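# Slide the menu fully into its holder, uncreased

## Task

Get the menu completely inside its holder with no folds or creases in it, and leave the holder roughly where and how it was standing.

## Robot and tools

Robot: two six-joint arms, left_arm and right_arm, each ending in a two-finger parallel gripper. Joint order in every row and every per-joint list: waist, shoulder, elbow, wrist pitch, wrist yaw, wrist roll. Stated ranges (rad): waist -2.618 to 3.054, shoulder 0.000 to 3.142, elbow 0.000 to 3.142, wrist pitch -1.571 to 1.571, wrist yaw -1.571 to 1.571, wrist roll -2.094 to 2.094. The true ends may differ from these by up to 0.059 rad.

Frames: the scene frame has its origin on the table surface halfway between the two nominal bases, +x pointing out over the table, +z up, and left_arm on the +y side (this is not the image's left). Calibrated bases: left_arm at (-0.009, +0.368, 0) m, right_arm at (-0.023, -0.306, 0) m, both almost unrotated. Each arm reports its hand pose (end_effector_position in metres, end_effector_quat_wxyz) in its own base frame; fixed cameras and the table use the scene frame. The fingers point along the gripper's +z and close along its y axis; end_effector_position sits between the pads, roughly 1 cm short of the tips. Reported poses can be off by a few centimetres.

execute_actions(actions, cameras): actions is a list of up to 15 actions; each action is a list of up to 15 rows; each row is 14 numbers in [-1, 1], always for both arms: left_arm's 6 joints then its opening, then right_arm's 6 joints then its opening. One row lasts one 1/30 s step; an action is 15 steps and a short table repeats its final row. The joint numbers are offsets, scaled so 1.0 equals 2.224 rad for waist, shoulder and elbow and 8.485 rad for the three wrist joints, measured from the Joint targets held when that action began (not from the previous row), so sending the same offset in the next action moves further. The opening is absolute: +1 fully open, -1 closed. An action that would push a joint more than 0.059 rad beyond its range is rejected for both arms. An empty actions list just reports state and images.

move(target, speed, blend, opening_speed, blocking, cameras): target is one 14-number row or a list of up to 15 rows, same layout and scaling; every row is an offset from the Joint targets at the call, not from the previous row. speed is rad/s for the joint with the longest way to go, 0.01 to 12.57, default 0.5, one value or one per target. blend (rad) rounds corners between listed targets. opening_speed is how fast the opening changes per second on the -1..+1 scale, at least 0.2; use a low value to close gently. blocking=false returns after about 0.5 s while the move continues. All joints move together, ignoring obstacles and the other arm. The result adds a move: line, e.g. done, off_target (resting more than 0.035 rad off target), moving, held or fault, plus limits=held if steps were withheld. Done does not mean nothing was touched.

wait(seconds): 0 to 10 s, arms keep their last command. stop(): brakes a running move. zoom_image(camera, region): region [x0, y0, x1, y1] in pixels, at most 504 by 504, from a camera in the latest images. read_manual(section) returns licence text only. finished_scene(scene): scene is 1 or 2; ends the scene irreversibly, so call it only when the menu is fully in and will stay there.

Cameras: cam_high, cam_low, cam_left_wrist, cam_right_wrist, each 672x504. The cameras argument picks which come back: omitted, null or ["all"] gives all, [] gives none; an unknown name invalidates the call.

Result lines: Joint positions (rad, then the pad gap in m, 0.094 when fully open) and Joint velocities per arm ("within noise" when still); Joint targets, the base for your next offsets; Tool commands, the current opening commands; grip_measured, the measured opening on the command scale (reads slightly wide when empty, and keeps following the command past first contact while force climbs); Joint torques, positive toward larger angles, joints 1 to 3 wrap at ±28 N m; step readings of joint positions after action calls. "joint sent to its limit" means a joint reached its end; "joint command not followed" means the clearance check altered that arm's targets. MOTOR HOT appears at 75 °C; at 90 °C an over-temperature fault folds that arm away for the rest of the scene.

Cautions: joint speed is limited, so large offsets may need several actions; finish an incomplete motion with a new command. To leave a gripper as is, resend its present opening, since 0 means half open. The menu is thin and bendable: close on it slowly and only as much as needed, slide it in without buckling, and do not crush it. Do not knock over or shove the holder. Never let anything leave the table, and do not release an object while it is moving. Avoid fast hits, hard presses, and any contact between the two arms, including one gripper closing on the other's fingers. If an arm is pressing on something, command its targets back past its measured joint positions. Holding loads or staying stretched out heats motors, so keep holds short.

Each tool is called by a JSON object that holds its "name" and its "arguments".

## Session

{"name": "execute_actions", "arguments": {"actions": []}}

Scene clock: 0.00 s.
left_arm: end_effector_position=(+0.4260, -0.2932, +0.3544) grip_measured=-0.984 end_effector_quat_wxyz=(+0.650, +0.295, +0.629, -0.307) | right_arm: end_effector_position=(+0.3788, +0.0000, +0.4022) grip_measured=+1.000 end_effector_quat_wxyz=(+0.707, +0.000, +0.707, +0.000)
Joint positions: left_arm=[-0.47 1.612 1.246 0.403 0.408 -0.017 0.001] | right_arm=[0 1.047 1.047 0 0 0 0.094]
Joint velocities: within noise
Joint torques (N m): no reading
Motor temperatures (°C): left_arm=[28 39 47 50 24 25 27] | right_arm=[26 41 45 46 24 25 30]
Heat: left arm: 50 °C; right arm: 46 °C.
Joint targets: left_arm=[-0.470 1.603 1.257 0.405 0.408 -0.017] | right_arm=[0.000 1.043 1.057 0.004 0.000 0.000]
Tool commands: left_gripper/opening=-1.0 right_gripper/opening=+1.0

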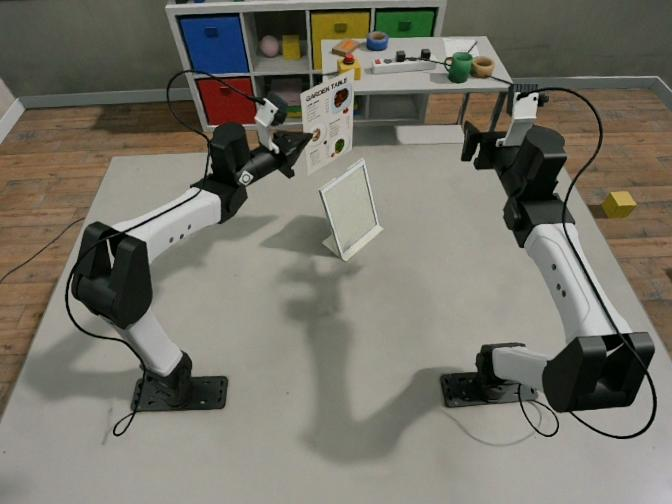

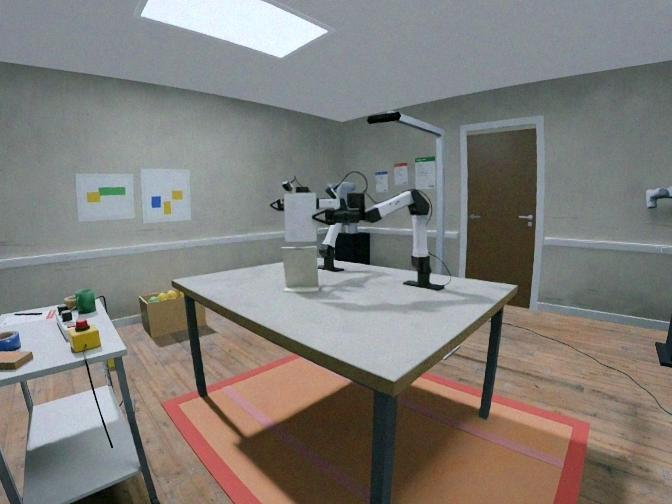

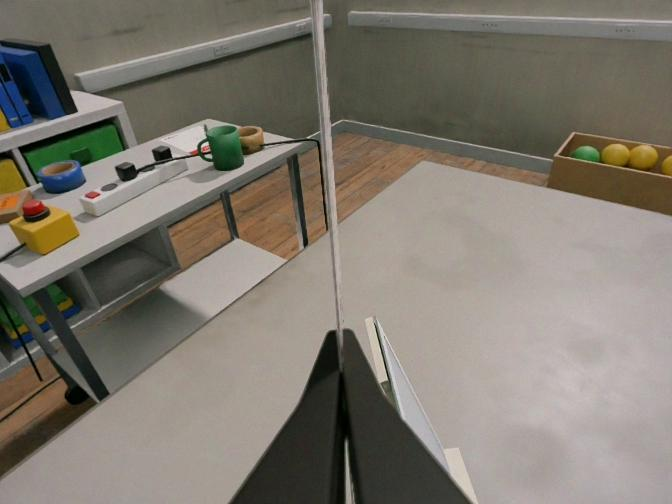

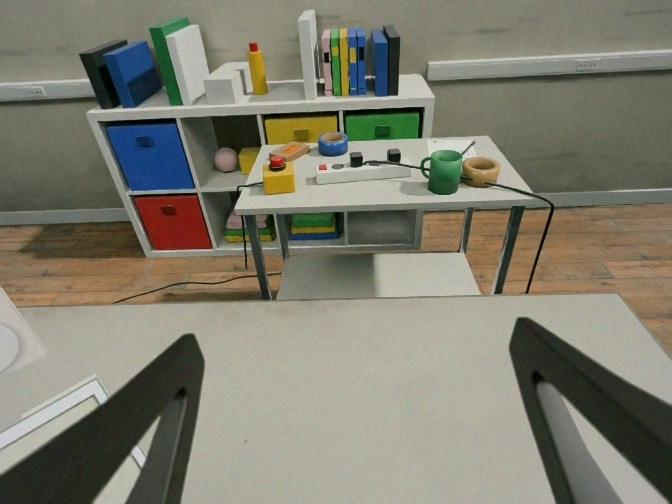

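{"name": "zoom_image", "arguments": {"camera": "cam_high", "region": [240, 50, 420, 280]}}

{"name": "zoom_image", "arguments": {"camera": "cam_low", "region": [250, 170, 370, 310]}}

{"name": "zoom_image", "arguments": {"camera": "cam_left_wrist", "region": [250, 280, 500, 504]}}

{"name": "zoom_image", "arguments": {"camera": "cam_right_wrist", "region": [0, 250, 254, 504]}}

Scaled by 2.191 from the camera's 672x504 image, which has a finer 960x720 frame.

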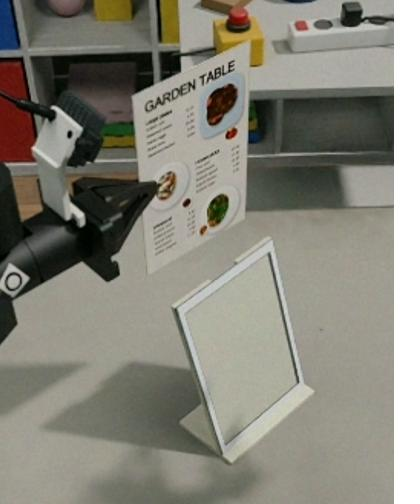

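Scaled by 3.600 from the camera's 672x504 image, which has a finer 960x720 frame.

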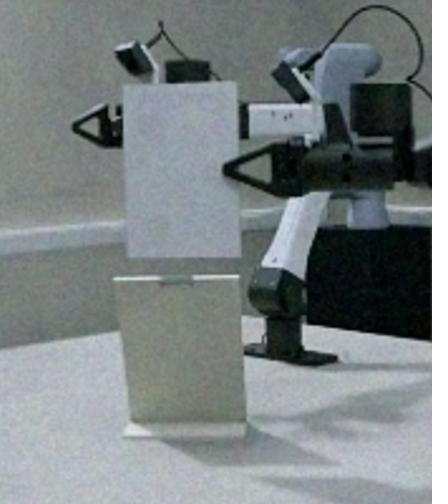

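Scaled by 2.016 from the camera's 672x504 image, which has a finer 960x720 frame.

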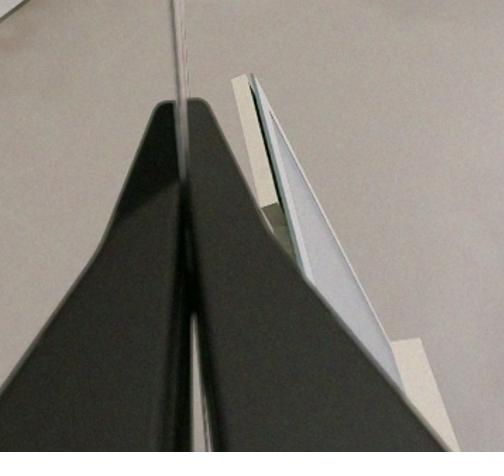

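Scaled by 1.984 from the camera's 672x504 image, which has a finer 960x720 frame.

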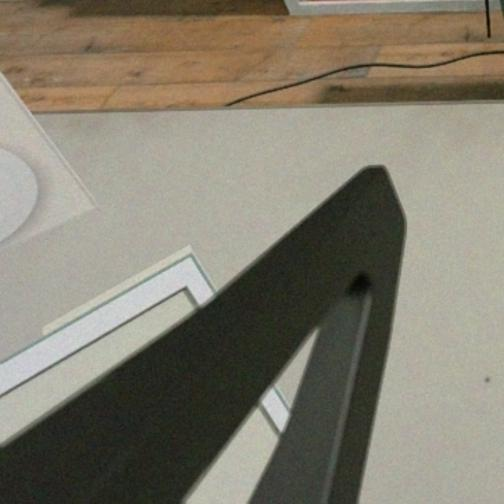

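{"name": "move", "arguments": {"target": [0.0286,0.0688,0.121,-0.018,0.001,-0.0392,-1,0,0,0,0,0,0,1], "speed": 0.4}}

{"name": "zoom_image", "arguments": {"camera": "cam_high", "region": [260, 50, 440, 280]}}

{"name": "zoom_image", "arguments": {"camera": "cam_left_wrist", "region": [200, 230, 500, 504]}}

{"name": "zoom_image", "arguments": {"camera": "cam_low", "region": [250, 170, 370, 310]}}

Scene clock: 41.63 s.
left_arm: end_effector_position=(+0.4756, -0.2828, +0.3759) grip_measured=-0.985 end_effector_quat_wxyz=(+0.598, +0.170, +0.680, -0.388) | right_arm: end_effector_position=(+0.3788, +0.0000, +0.4022) grip_measured=+1.000 end_effector_quat_wxyz=(+0.707, +0.000, +0.707, +0.000)
Joint positions: left_arm=[-0.413 1.743 1.496 0.265 0.408 -0.338 0.001] | right_arm=[0 1.047 1.047 0 0 0 0.094]
Joint torques (N m): left_arm=[0.62 -6.12 10.85 1.84 0.23 -0.01] | right_arm=[-0.5 -3.86 7.16 2.35 0.06 -0.02]
Heat: left arm: 54 °C; right arm: 48 °C.
Joint targets: left_arm=[-0.407 1.756 1.526 0.252 0.417 -0.349] | right_arm=[0.000 1.043 1.057 0.004 0.000 0.000]
move: done
camera_calibration:
cam_left_wrist: T_world_to_cam=[[-0.719945, -0.640731, 0.266725, 0.0621303], [-0.540141, 0.275957, -0.795044, 0.666477], [0.435805, -0.716457, -0.544759, -0.0953374], [0, 0, 0, 1]] pos_world=[0.446271, -0.212415, 0.461372]

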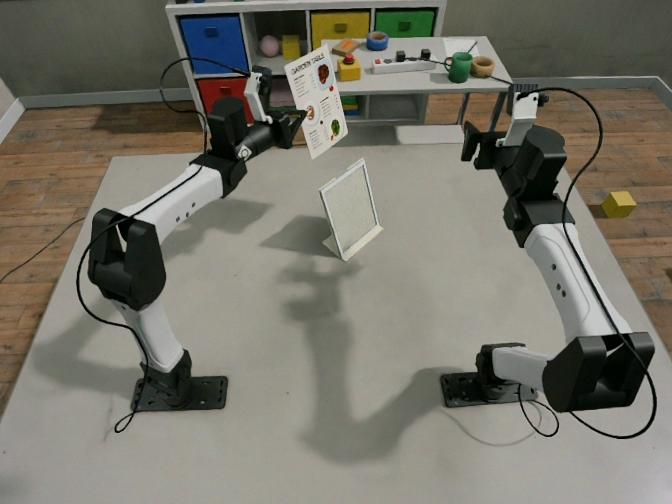

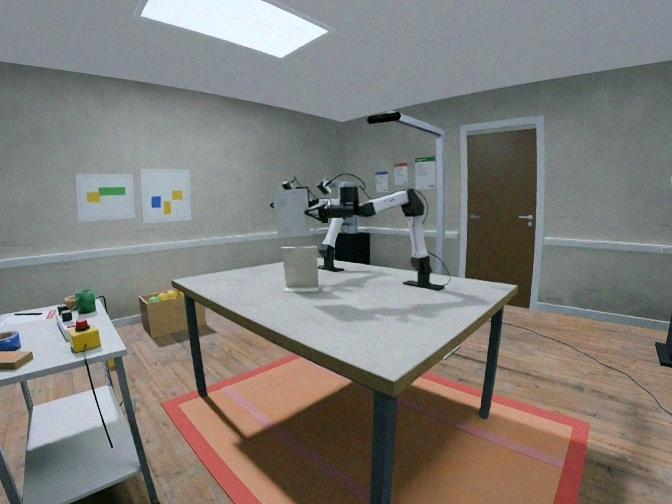

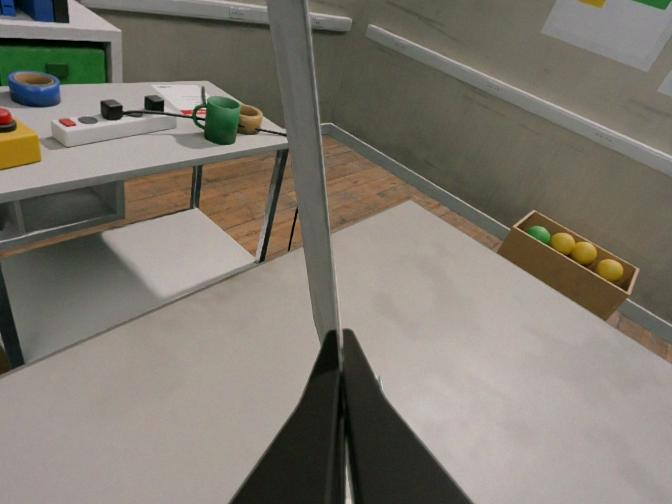

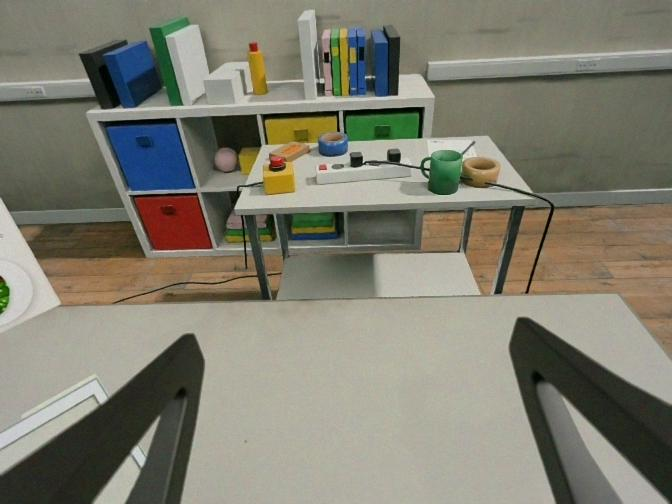

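Scaled by 2.191 from the camera's 672x504 image, which has a finer 960x720 frame.

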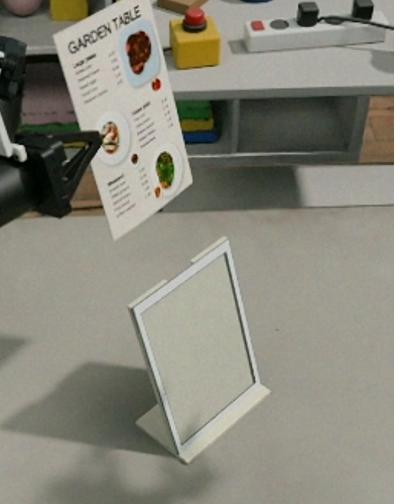

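Scaled by 1.680 from the camera's 672x504 image, which has a finer 960x720 frame.

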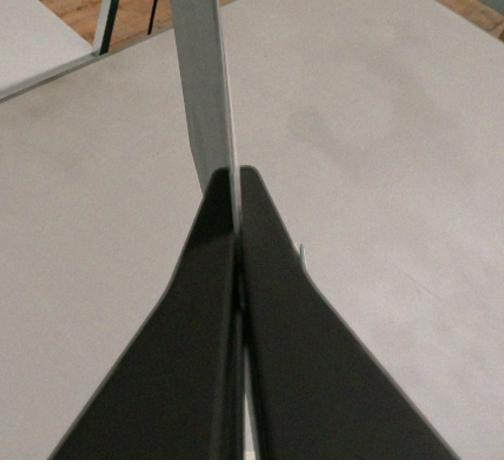

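Scaled by 3.600 from the camera's 672x504 image, which has a finer 960x720 frame.

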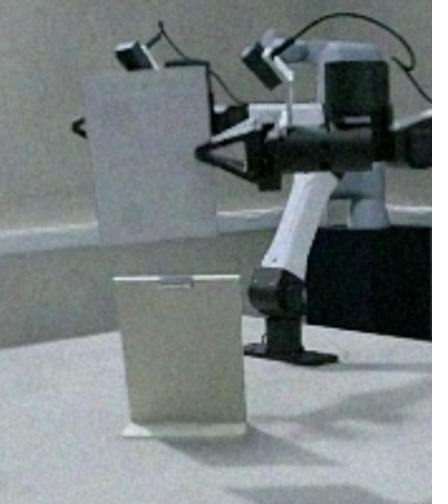

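{"name": "zoom_image", "arguments": {"camera": "cam_low", "region": [265, 180, 335, 300]}}

{"name": "zoom_image", "arguments": {"camera": "cam_high", "region": [270, 30, 390, 270]}}

Scaled by 4.200 from the camera's 672x504 image, which has a finer 960x720 frame.

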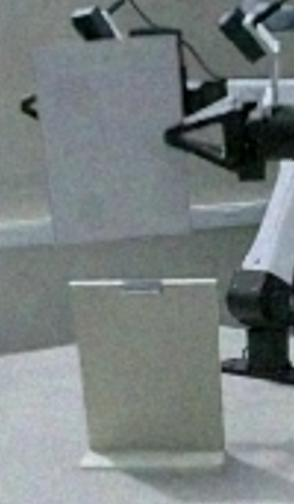

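Scaled by 2.100 from the camera's 672x504 image, which has a finer 960x720 frame.

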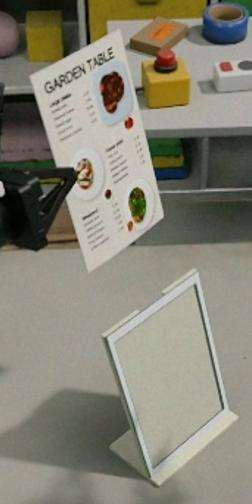

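{"name": "move", "arguments": {"target": [-0.0436,-0.0481,-0.1214,0.0224,-0.0110,-0.0032,-1,0,0,0,0,0,0,1], "speed": 0.3, "cameras": ["cam_high","cam_low","cam_left_wrist"]}}

{"name": "zoom_image", "arguments": {"camera": "cam_low", "region": [265, 180, 335, 300]}}

{"name": "zoom_image", "arguments": {"camera": "cam_high", "region": [280, 110, 400, 270]}}

{"name": "zoom_image", "arguments": {"camera": "cam_left_wrist", "region": [230, 280, 500, 504]}}

Scene clock: 77.23 s.
left_arm: end_effector_position=(+0.4415, -0.3048, +0.3317) grip_measured=-0.985 end_effector_quat_wxyz=(+0.584, +0.165, +0.687, -0.400) | right_arm: end_effector_position=(+0.3788, +0.0000, +0.4022) grip_measured=+1.000 end_effector_quat_wxyz=(+0.707, +0.000, +0.707, +0.000)
Joint positions: left_arm=[-0.497 1.681 1.263 0.42 0.339 -0.366 0.001] | right_arm=[0 1.047 1.047 0 0 0 0.094]
Joint torques (N m): left_arm=[-0.59 -9.1 7.41 2.21 -0.05 -0.01] | right_arm=[-0.51 -3.86 7.15 2.35 0.06 -0.02]
Motor temperatures (°C): left_arm=[26 44 59 53 24 24 28] | right_arm=[25 38 46 47 23 25 28]
Heat: left arm: 59 °C; right arm: 47 °C.
Joint targets: left_arm=[-0.504 1.649 1.256 0.442 0.324 -0.376] | right_arm=[0.000 1.043 1.057 0.004 0.000 0.000]
move: done
camera_calibration:
cam_left_wrist: T_world_to_cam=[[-0.720116, -0.625738, 0.299808, 0.0289084], [-0.563257, 0.274864, -0.779225, 0.623651], [0.405184, -0.730001, -0.550386, -0.109064], [0, 0, 0, 1]] pos_world=[0.416284, -0.232947, 0.41727]
Images, in order (width x height): cam_high 672x504, cam_low 672x504, cam_left_wrist 672x504.

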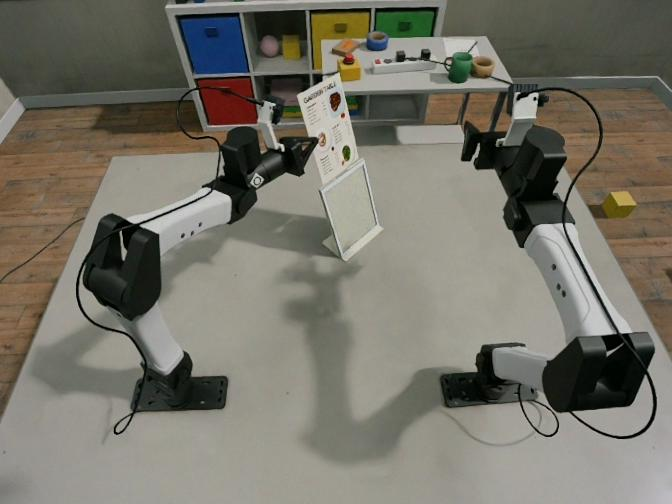

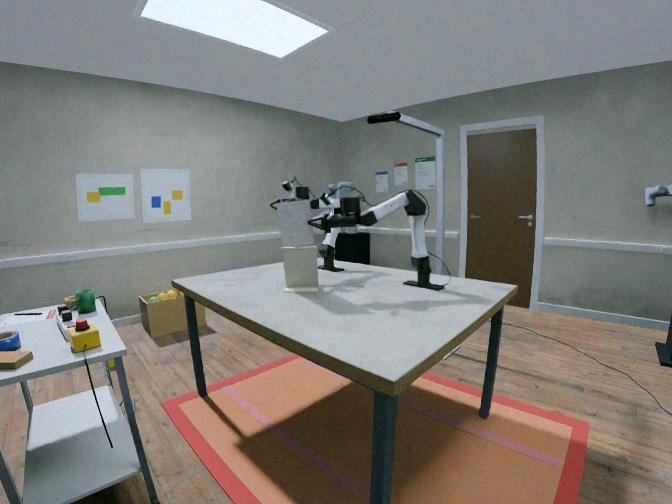

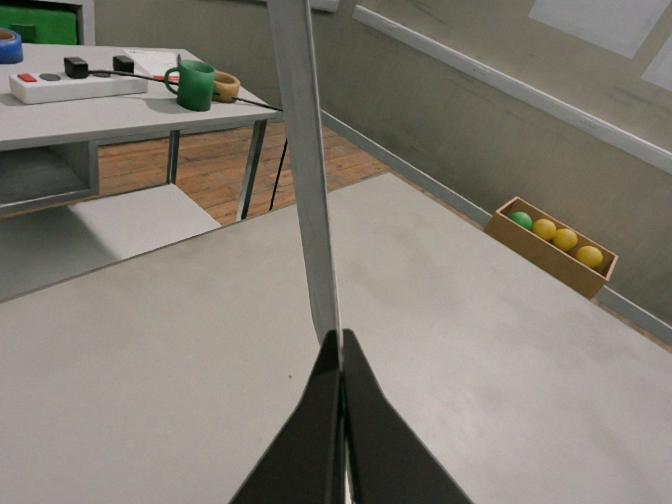

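Scaled by 4.200 from the camera's 672x504 image, which has a finer 960x720 frame.

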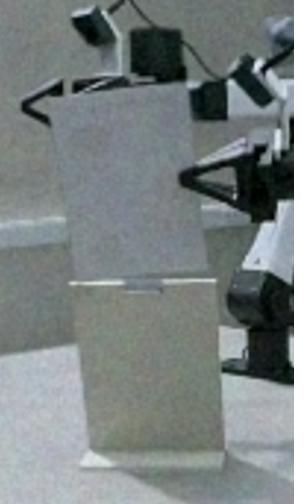

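Scaled by 3.150 from the camera's 672x504 image, which has a finer 960x720 frame.

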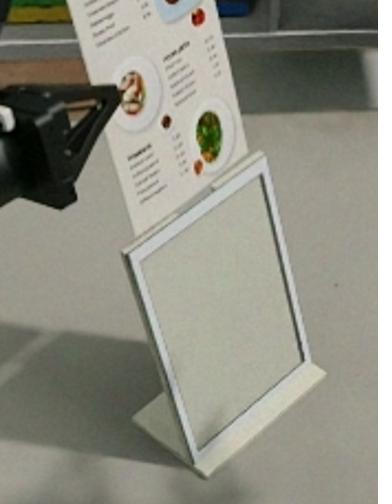

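Scaled by 1.867 from the camera's 672x504 image, which has a finer 960x720 frame.

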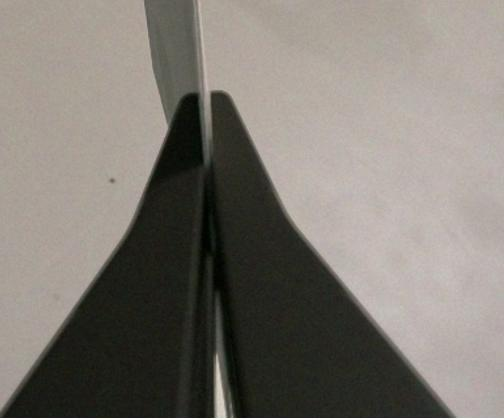

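{"name": "zoom_image", "arguments": {"camera": "cam_high", "region": [312, 145, 372, 205]}}

{"name": "zoom_image", "arguments": {"camera": "cam_low", "region": [275, 230, 325, 265]}}

Scaled by 8.400 from the camera's 672x504 image, which has a finer 960x720 frame.

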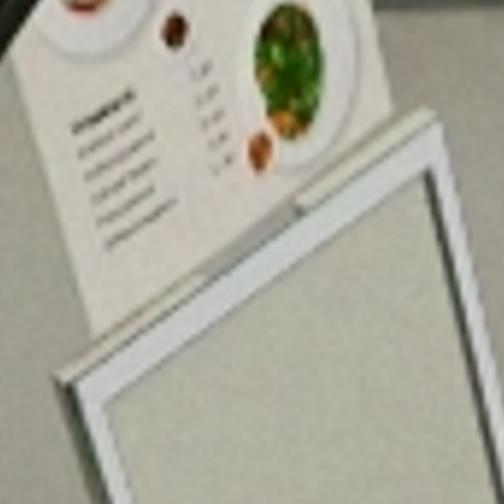

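Scaled by 10.080 from the camera's 672x504 image, which has a finer 960x720 frame.

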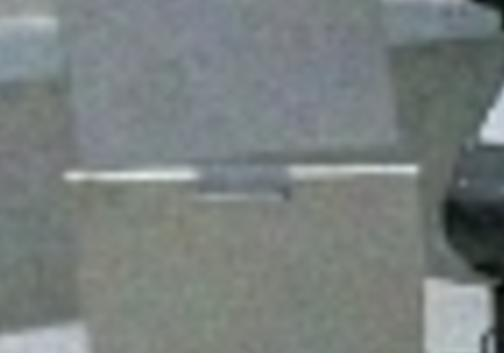

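{"name": "move", "arguments": {"target": [-0.00135,-0.00625,-0.026,0.01142,-0.00035,-0.0021,-1,0,0,0,0,0,0,1], "speed": 0.15, "cameras": ["cam_high","cam_low"]}}

{"name": "zoom_image", "arguments": {"camera": "cam_high", "region": [312, 145, 372, 205]}}

{"name": "zoom_image", "arguments": {"camera": "cam_low", "region": [270, 190, 330, 265]}}

Scene clock: 105.33 s.
left_arm: end_effector_position=(+0.4365, -0.3015, +0.3340) grip_measured=-0.985 end_effector_quat_wxyz=(+0.599, +0.160, +0.669, -0.410) | right_arm: end_effector_position=(+0.3788, +0.0000, +0.4022) grip_measured=+1.000 end_effector_quat_wxyz=(+0.707, +0.000, +0.707, +0.000)
Joint positions: left_arm=[-0.497 1.668 1.206 0.517 0.336 -0.384 0.001] | right_arm=[0 1.047 1.047 0 0 0 0.094]
Joint torques (N m): left_arm=[-0.91 -8.99 7.3 2.24 -0.07 0] | right_arm=[-0.51 -3.85 7.16 2.35 0.07 -0.02]
Motor temperatures (°C): left_arm=[26 47 54 54 24 24 28] | right_arm=[25 37 45 46 23 25 28]
Heat: left arm: 54 °C; right arm: 46 °C.
Joint targets: left_arm=[-0.507 1.635 1.198 0.539 0.321 -0.394] | right_arm=[0.000 1.043 1.057 0.004 0.000 0.000]
move: done
Images, in order (width x height): cam_high 672x504, cam_low 672x504.

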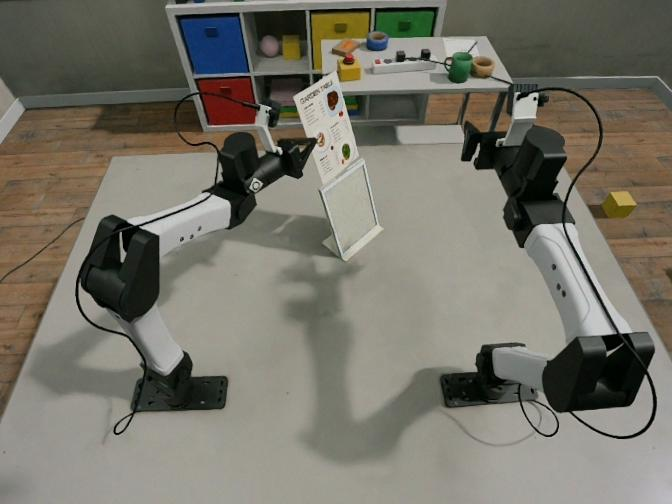

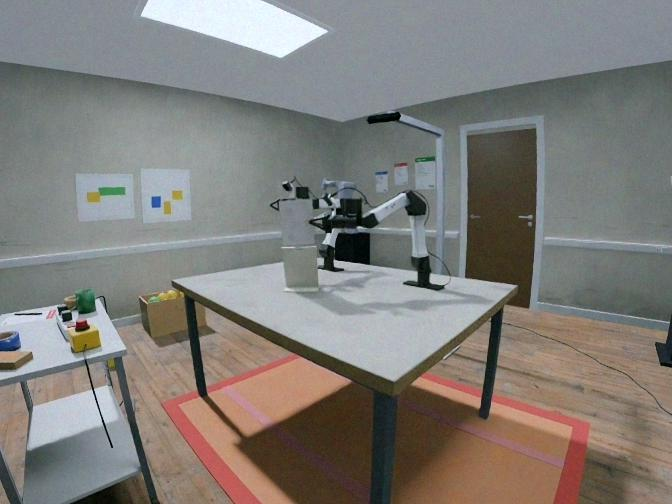

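Scaled by 8.400 from the camera's 672x504 image, which has a finer 960x720 frame.

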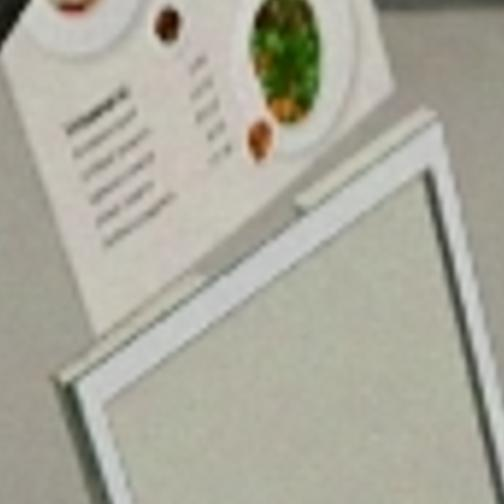

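Scaled by 6.720 from the camera's 672x504 image, which has a finer 960x720 frame.

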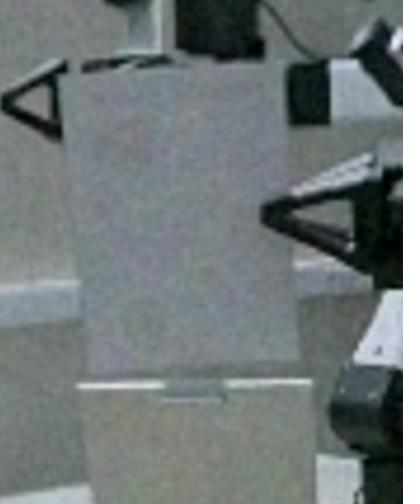

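{"name": "move", "arguments": {"target": [0,0,0,0,0.0055,0,-1,0,0,0,0,0,0,1], "speed": 0.1, "cameras": ["cam_high","cam_low"]}}

{"name": "zoom_image", "arguments": {"camera": "cam_high", "region": [312, 145, 372, 205]}}

{"name": "zoom_image", "arguments": {"camera": "cam_low", "region": [270, 190, 330, 265]}}

Scene clock: 112.57 s.
left_arm: end_effector_position=(+0.4346, -0.3032, +0.3344) grip_measured=-0.985 end_effector_quat_wxyz=(+0.596, +0.165, +0.668, -0.414) | right_arm: end_effector_position=(+0.3788, +0.0000, +0.4022) grip_measured=+1.000 end_effector_quat_wxyz=(+0.707, +0.000, +0.707, +0.000)
Joint positions: left_arm=[-0.497 1.668 1.206 0.519 0.351 -0.385 0.001] | right_arm=[0 1.047 1.047 0 0 0 0.094]
Joint torques (N m): left_arm=[-0.91 -8.98 7.3 2.19 0.3 0.01] | right_arm=[-0.49 -3.84 7.15 2.35 0.06 -0.02]
Motor temperatures (°C): left_arm=[26 49 53 55 24 24 28] | right_arm=[25 37 45 46 23 25 28]
Heat: left arm: 55 °C; right arm: 46 °C.
Joint targets: left_arm=[-0.507 1.635 1.198 0.539 0.367 -0.394] | right_arm=[0.000 1.043 1.057 0.004 0.000 0.000]
move: done
Images, in order (width x height): cam_high 672x504, cam_low 672x504.

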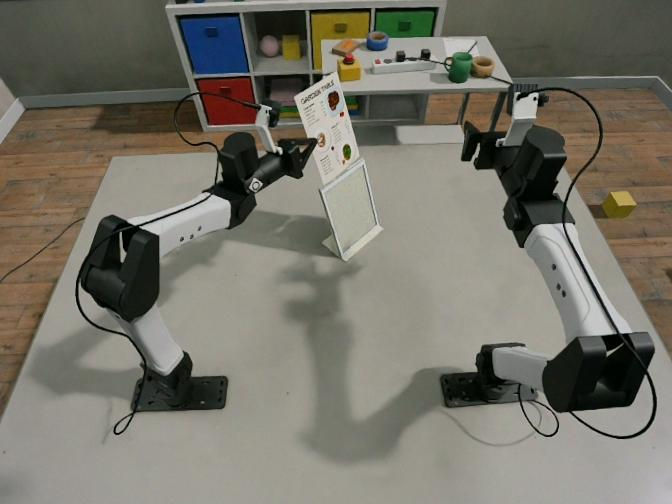

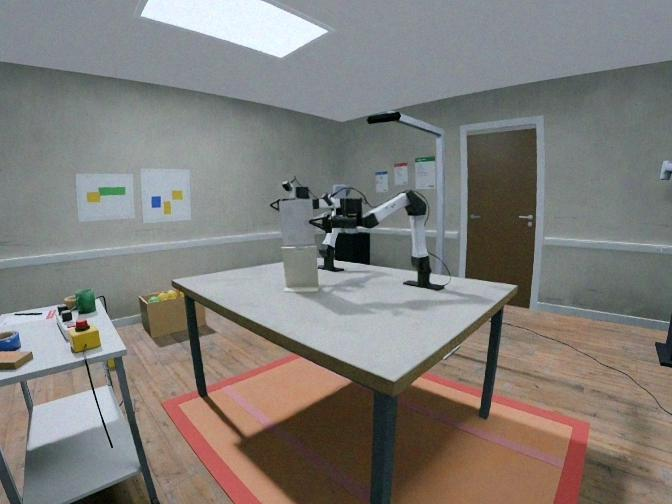

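Scaled by 8.400 from the camera's 672x504 image, which has a finer 960x720 frame.

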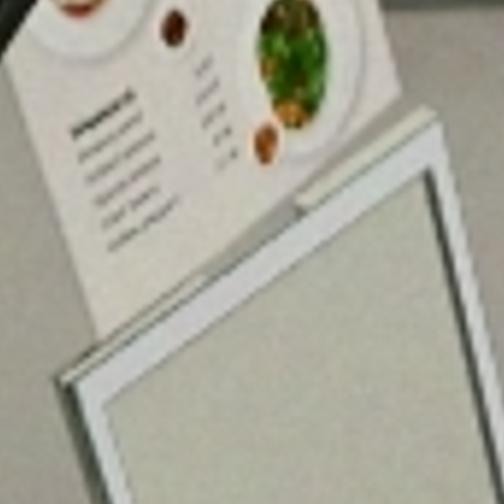

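Scaled by 6.720 from the camera's 672x504 image, which has a finer 960x720 frame.

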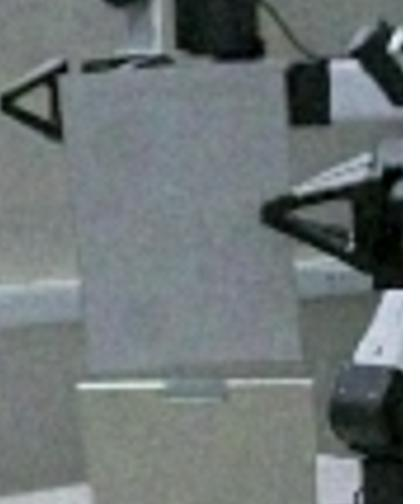

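{"name": "move", "arguments": {"target": [0,0,0,0,0.0024,0,-1,0,0,0,0,0,0,1], "speed": 0.1, "cameras": ["cam_high","cam_low","cam_left_wrist"]}}

{"name": "zoom_image", "arguments": {"camera": "cam_high", "region": [312, 145, 372, 205]}}

Scene clock: 117.10 s.
left_arm: end_effector_position=(+0.4319, -0.3056, +0.3343) grip_measured=-0.985 end_effector_quat_wxyz=(+0.592, +0.172, +0.666, -0.420) | right_arm: end_effector_position=(+0.3788, +0.0000, +0.4022) grip_measured=+1.000 end_effector_quat_wxyz=(+0.707, +0.000, +0.707, +0.000)
Joint positions: left_arm=[-0.497 1.668 1.206 0.519 0.372 -0.385 0.001] | right_arm=[0 1.047 1.047 0 0 0 0.094]
Joint torques (N m): left_arm=[-0.91 -8.98 7.28 2.19 0.32 0.01] | right_arm=[-0.51 -3.85 7.15 2.35 0.07 -0.02]
Motor temperatures (°C): left_arm=[26 49 53 56 24 24 28] | right_arm=[25 37 45 46 23 25 27]
Heat: left arm: 56 °C; right arm: 46 °C.
Joint targets: left_arm=[-0.507 1.635 1.198 0.539 0.388 -0.394] | right_arm=[0.000 1.043 1.057 0.004 0.000 0.000]
move: done
camera_calibration:
cam_left_wrist: T_world_to_cam=[[-0.750587, -0.590223, 0.297078, 0.0457158], [-0.526594, 0.262727, -0.808501, 0.610686], [0.399146, -0.76329, -0.508007, -0.125973], [0, 0, 0, 1]] pos_world=[0.406179, -0.229615, 0.416163]
Images, in order (width x height): cam_high 672x504, cam_low 672x504, cam_left_wrist 672x504.

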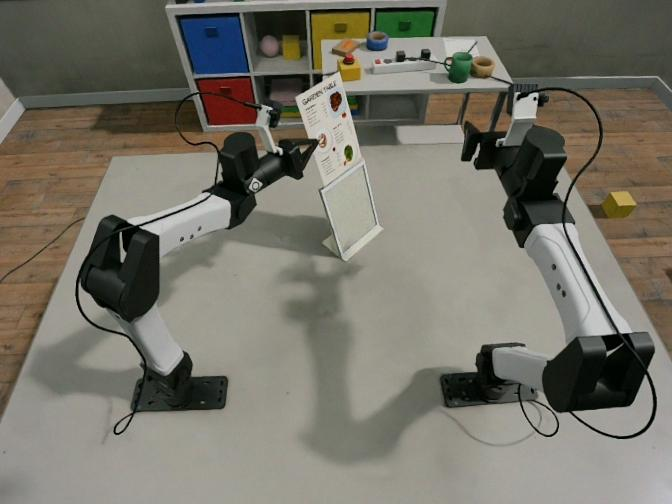

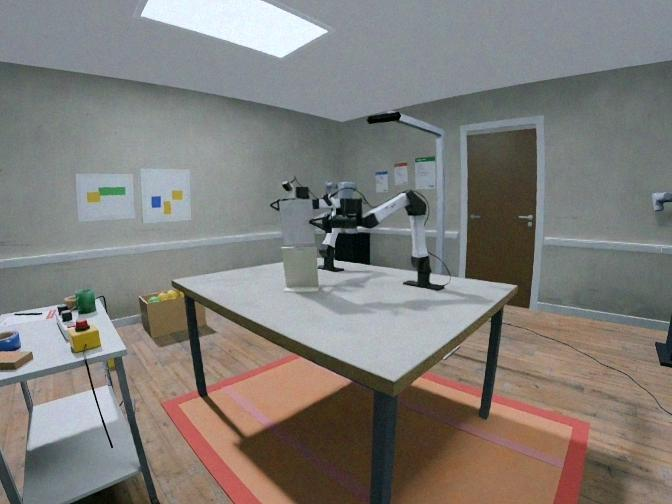

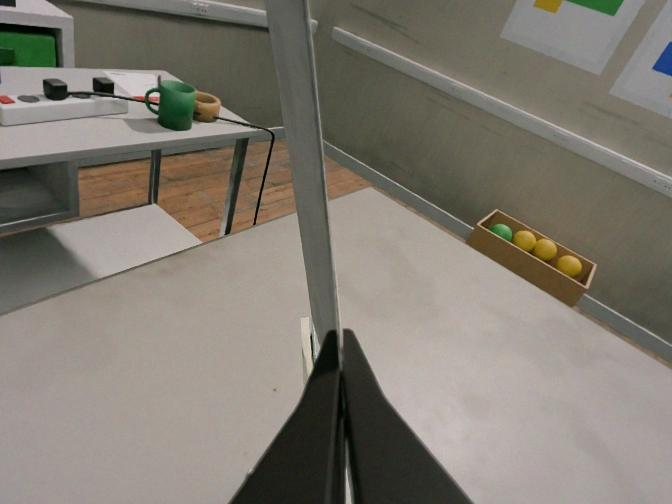

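Scaled by 8.400 from the camera's 672x504 image, which has a finer 960x720 frame.

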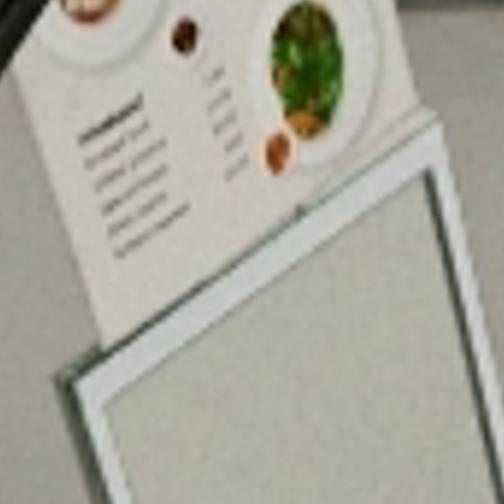

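{"name": "zoom_image", "arguments": {"camera": "cam_left_wrist", "region": [280, 290, 380, 400]}}

{"name": "zoom_image", "arguments": {"camera": "cam_low", "region": [275, 230, 325, 265]}}

Scaled by 4.582 from the camera's 672x504 image, which has a finer 960x720 frame.

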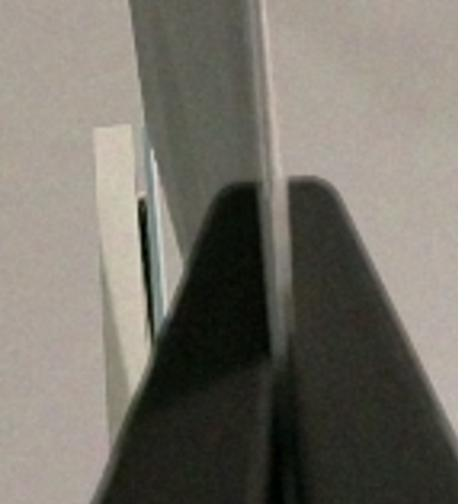

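Scaled by 10.080 from the camera's 672x504 image, which has a finer 960x720 frame.

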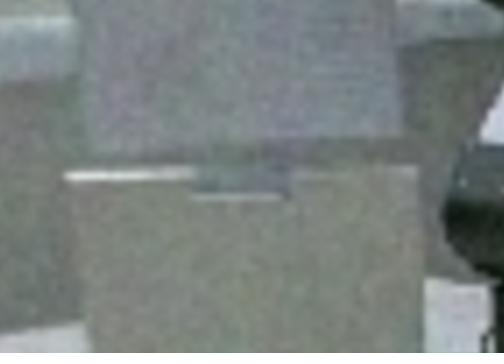

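{"name": "move", "arguments": {"target": [0.0189,0.0301,-0.0127,0.0091,0.0087,-0.0012,-1,0,0,0,0,0,0,1], "speed": 0.1, "cameras": ["cam_high","cam_low","cam_left_wrist"]}}

{"name": "zoom_image", "arguments": {"camera": "cam_high", "region": [312, 145, 372, 205]}}

{"name": "zoom_image", "arguments": {"camera": "cam_low", "region": [275, 230, 325, 265]}}

{"name": "zoom_image", "arguments": {"camera": "cam_left_wrist", "region": [280, 290, 380, 400]}}

Scene clock: 138.17 s.
left_arm: end_effector_position=(+0.4322, -0.3038, +0.3246) grip_measured=-0.985 end_effector_quat_wxyz=(+0.587, +0.188, +0.655, -0.437) | right_arm: end_effector_position=(+0.3788, +0.0000, +0.4022) grip_measured=+1.000 end_effector_quat_wxyz=(+0.707, +0.000, +0.707, +0.000)
Joint positions: left_arm=[-0.472 1.692 1.176 0.595 0.446 -0.394 0.001] | right_arm=[0 1.047 1.047 0 0 0 0.094]
Joint torques (N m): left_arm=[0.72 -5.82 7.36 2.19 0.3 0.01] | right_arm=[-0.51 -3.85 7.15 2.35 0.06 -0.02]
Motor temperatures (°C): left_arm=[26 51 53 57 24 23 28] | right_arm=[25 36 45 45 23 25 27]
Heat: left arm: 57 °C; right arm: 45 °C.
Joint targets: left_arm=[-0.465 1.702 1.170 0.616 0.461 -0.405] | right_arm=[0.000 1.043 1.057 0.004 0.000 0.000]
move: done
camera_calibration:
cam_left_wrist: T_world_to_cam=[[-0.782323, -0.549461, 0.293367, 0.0771853], [-0.502677, 0.278819, -0.818276, 0.600227], [0.367814, -0.787625, -0.494328, -0.128023], [0, 0, 0, 1]] pos_world=[0.409193, -0.225778, 0.405223]
Images, in order (width x height): cam_high 672x504, cam_low 672x504, cam_left_wrist 672x504.

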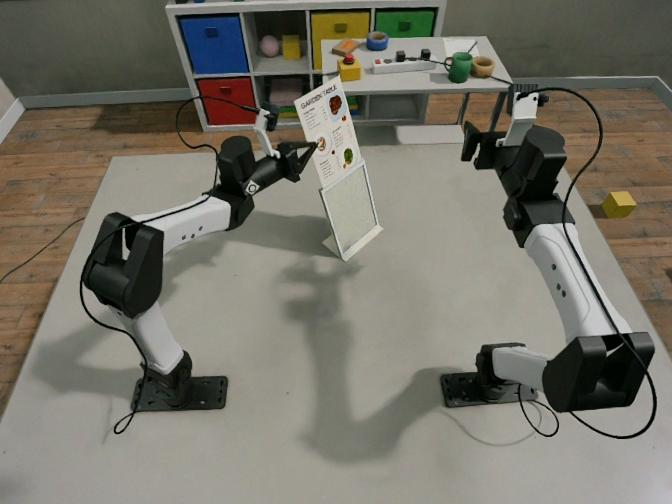

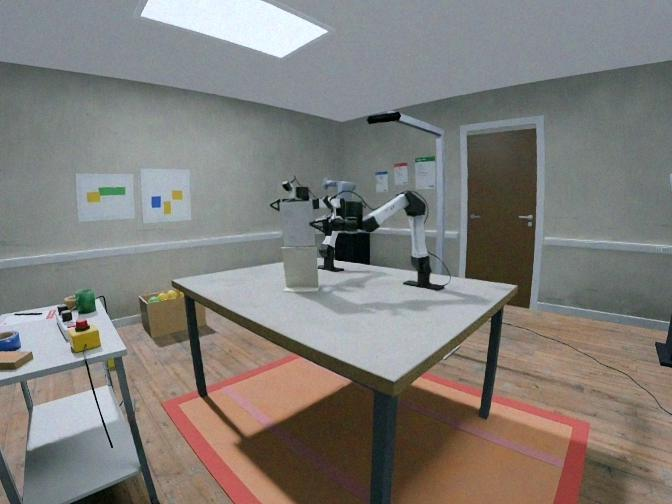

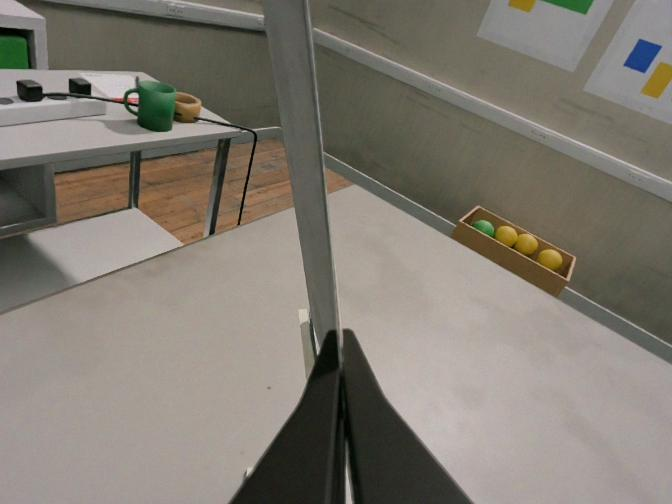

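Scaled by 8.400 from the camera's 672x504 image, which has a finer 960x720 frame.

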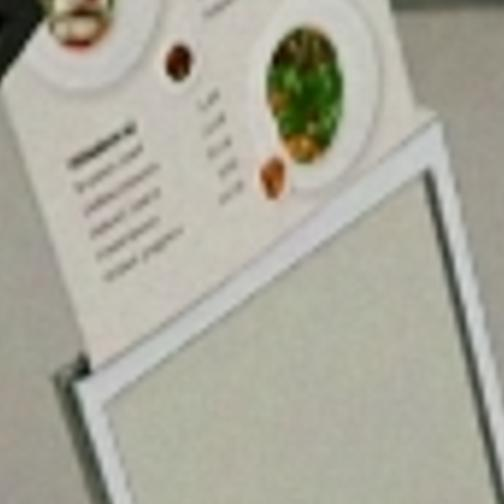

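Scaled by 10.080 from the camera's 672x504 image, which has a finer 960x720 frame.

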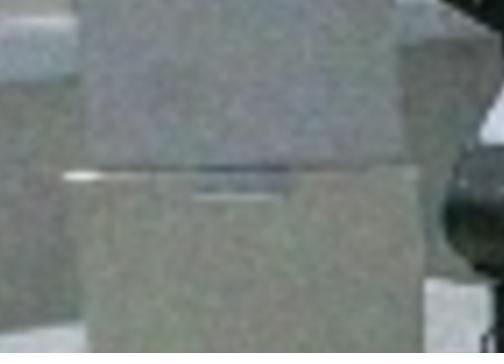

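Scaled by 4.582 from the camera's 672x504 image, which has a finer 960x720 frame.

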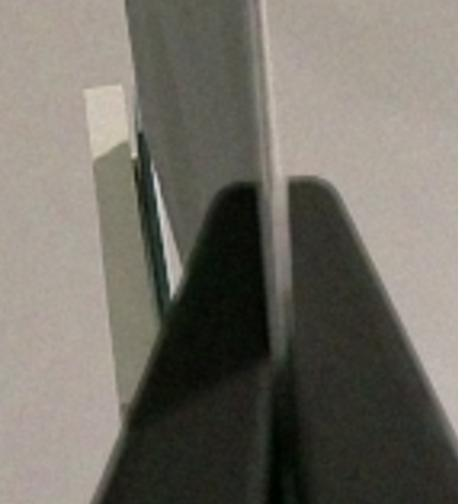

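{"name": "move", "arguments": {"target": [0.0079,0.0022,0,0.0006,0.0044,0,-1,0,0,0,0,0,0,1], "speed": 0.1, "cameras": ["cam_high","cam_low","cam_left_wrist"]}}

{"name": "zoom_image", "arguments": {"camera": "cam_high", "region": [312, 145, 372, 205]}}

{"name": "zoom_image", "arguments": {"camera": "cam_low", "region": [275, 230, 325, 265]}}

{"name": "zoom_image", "arguments": {"camera": "cam_left_wrist", "region": [280, 290, 380, 400]}}

Scene clock: 150.77 s.
left_arm: end_effector_position=(+0.4322, -0.3001, +0.3256) grip_measured=-0.985 end_effector_quat_wxyz=(+0.585, +0.196, +0.652, -0.442) | right_arm: end_effector_position=(+0.3788, +0.0000, +0.4022) grip_measured=+1.000 end_effector_quat_wxyz=(+0.707, +0.000, +0.707, +0.000)
Joint positions: left_arm=[-0.455 1.692 1.176 0.6 0.483 -0.395 0.001] | right_arm=[0 1.047 1.047 0 0 0 0.094]
Joint torques (N m): left_arm=[0.76 -5.44 7.34 2.14 0.26 0] | right_arm=[-0.51 -3.85 7.16 2.35 0.06 -0.02]
Motor temperatures (°C): left_arm=[26 49 53 57 24 23 28] | right_arm=[25 36 45 45 23 25 27]
Heat: left arm: 57 °C; right arm: 45 °C.
Joint targets: left_arm=[-0.447 1.707 1.170 0.621 0.499 -0.404] | right_arm=[0.000 1.043 1.057 0.004 0.000 0.000]
move: done
camera_calibration:
cam_left_wrist: T_world_to_cam=[[-0.794771, -0.533931, 0.288542, 0.0904708], [-0.492054, 0.288572, -0.821346, 0.599398], [0.355277, -0.79476, -0.492071, -0.122094], [0, 0, 0, 1]] pos_world=[0.410217, -0.221699, 0.40613]
Images, in order (width x height): cam_high 672x504, cam_low 672x504, cam_left_wrist 672x504.

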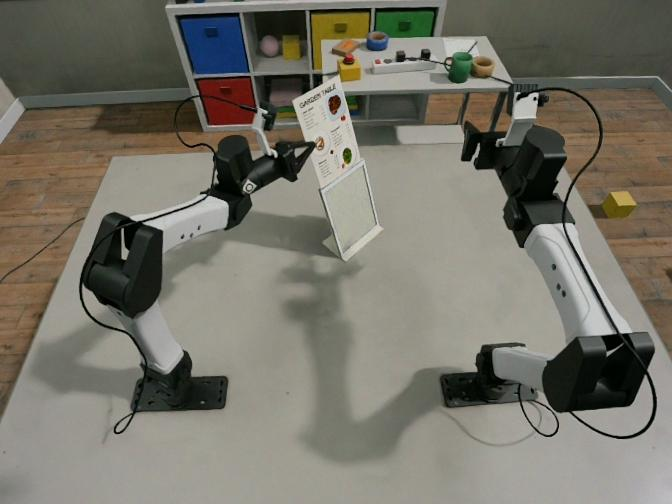

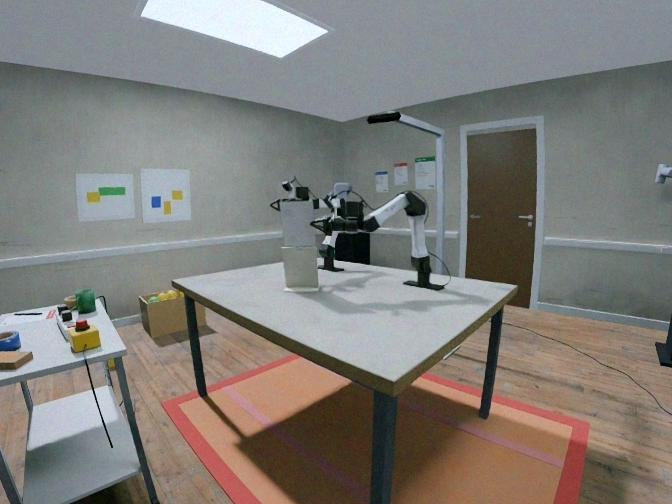

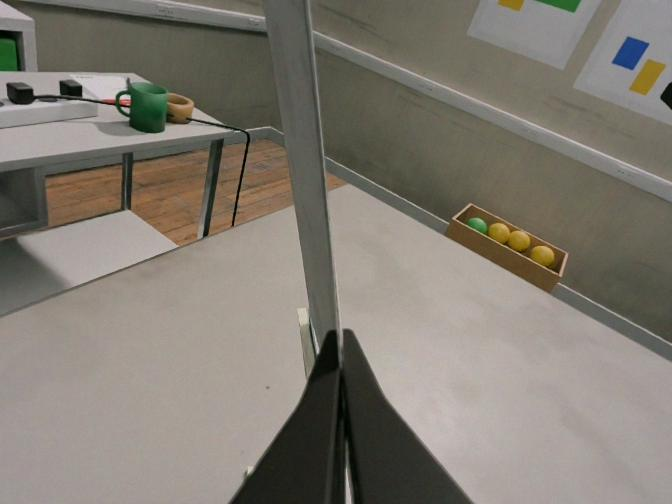

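Scaled by 8.400 from the camera's 672x504 image, which has a finer 960x720 frame.

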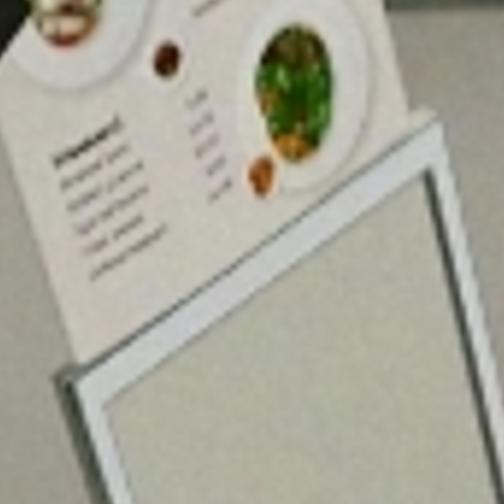

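Scaled by 10.080 from the camera's 672x504 image, which has a finer 960x720 frame.

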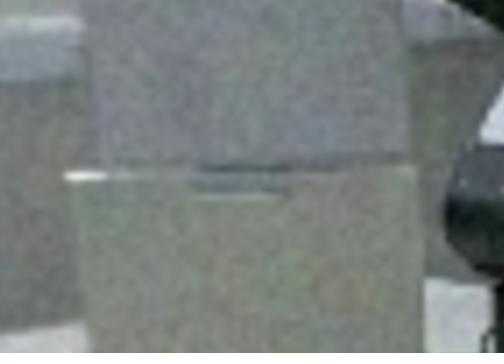

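Scaled by 4.582 from the camera's 672x504 image, which has a finer 960x720 frame.

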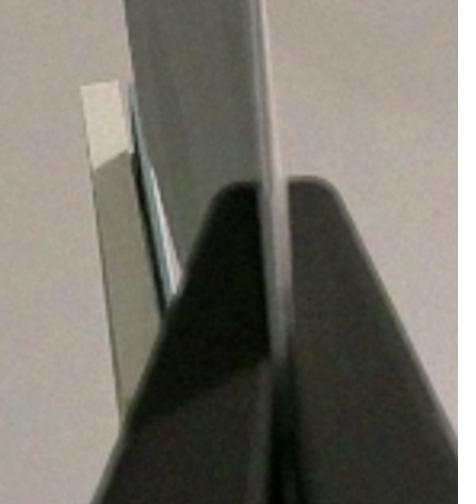

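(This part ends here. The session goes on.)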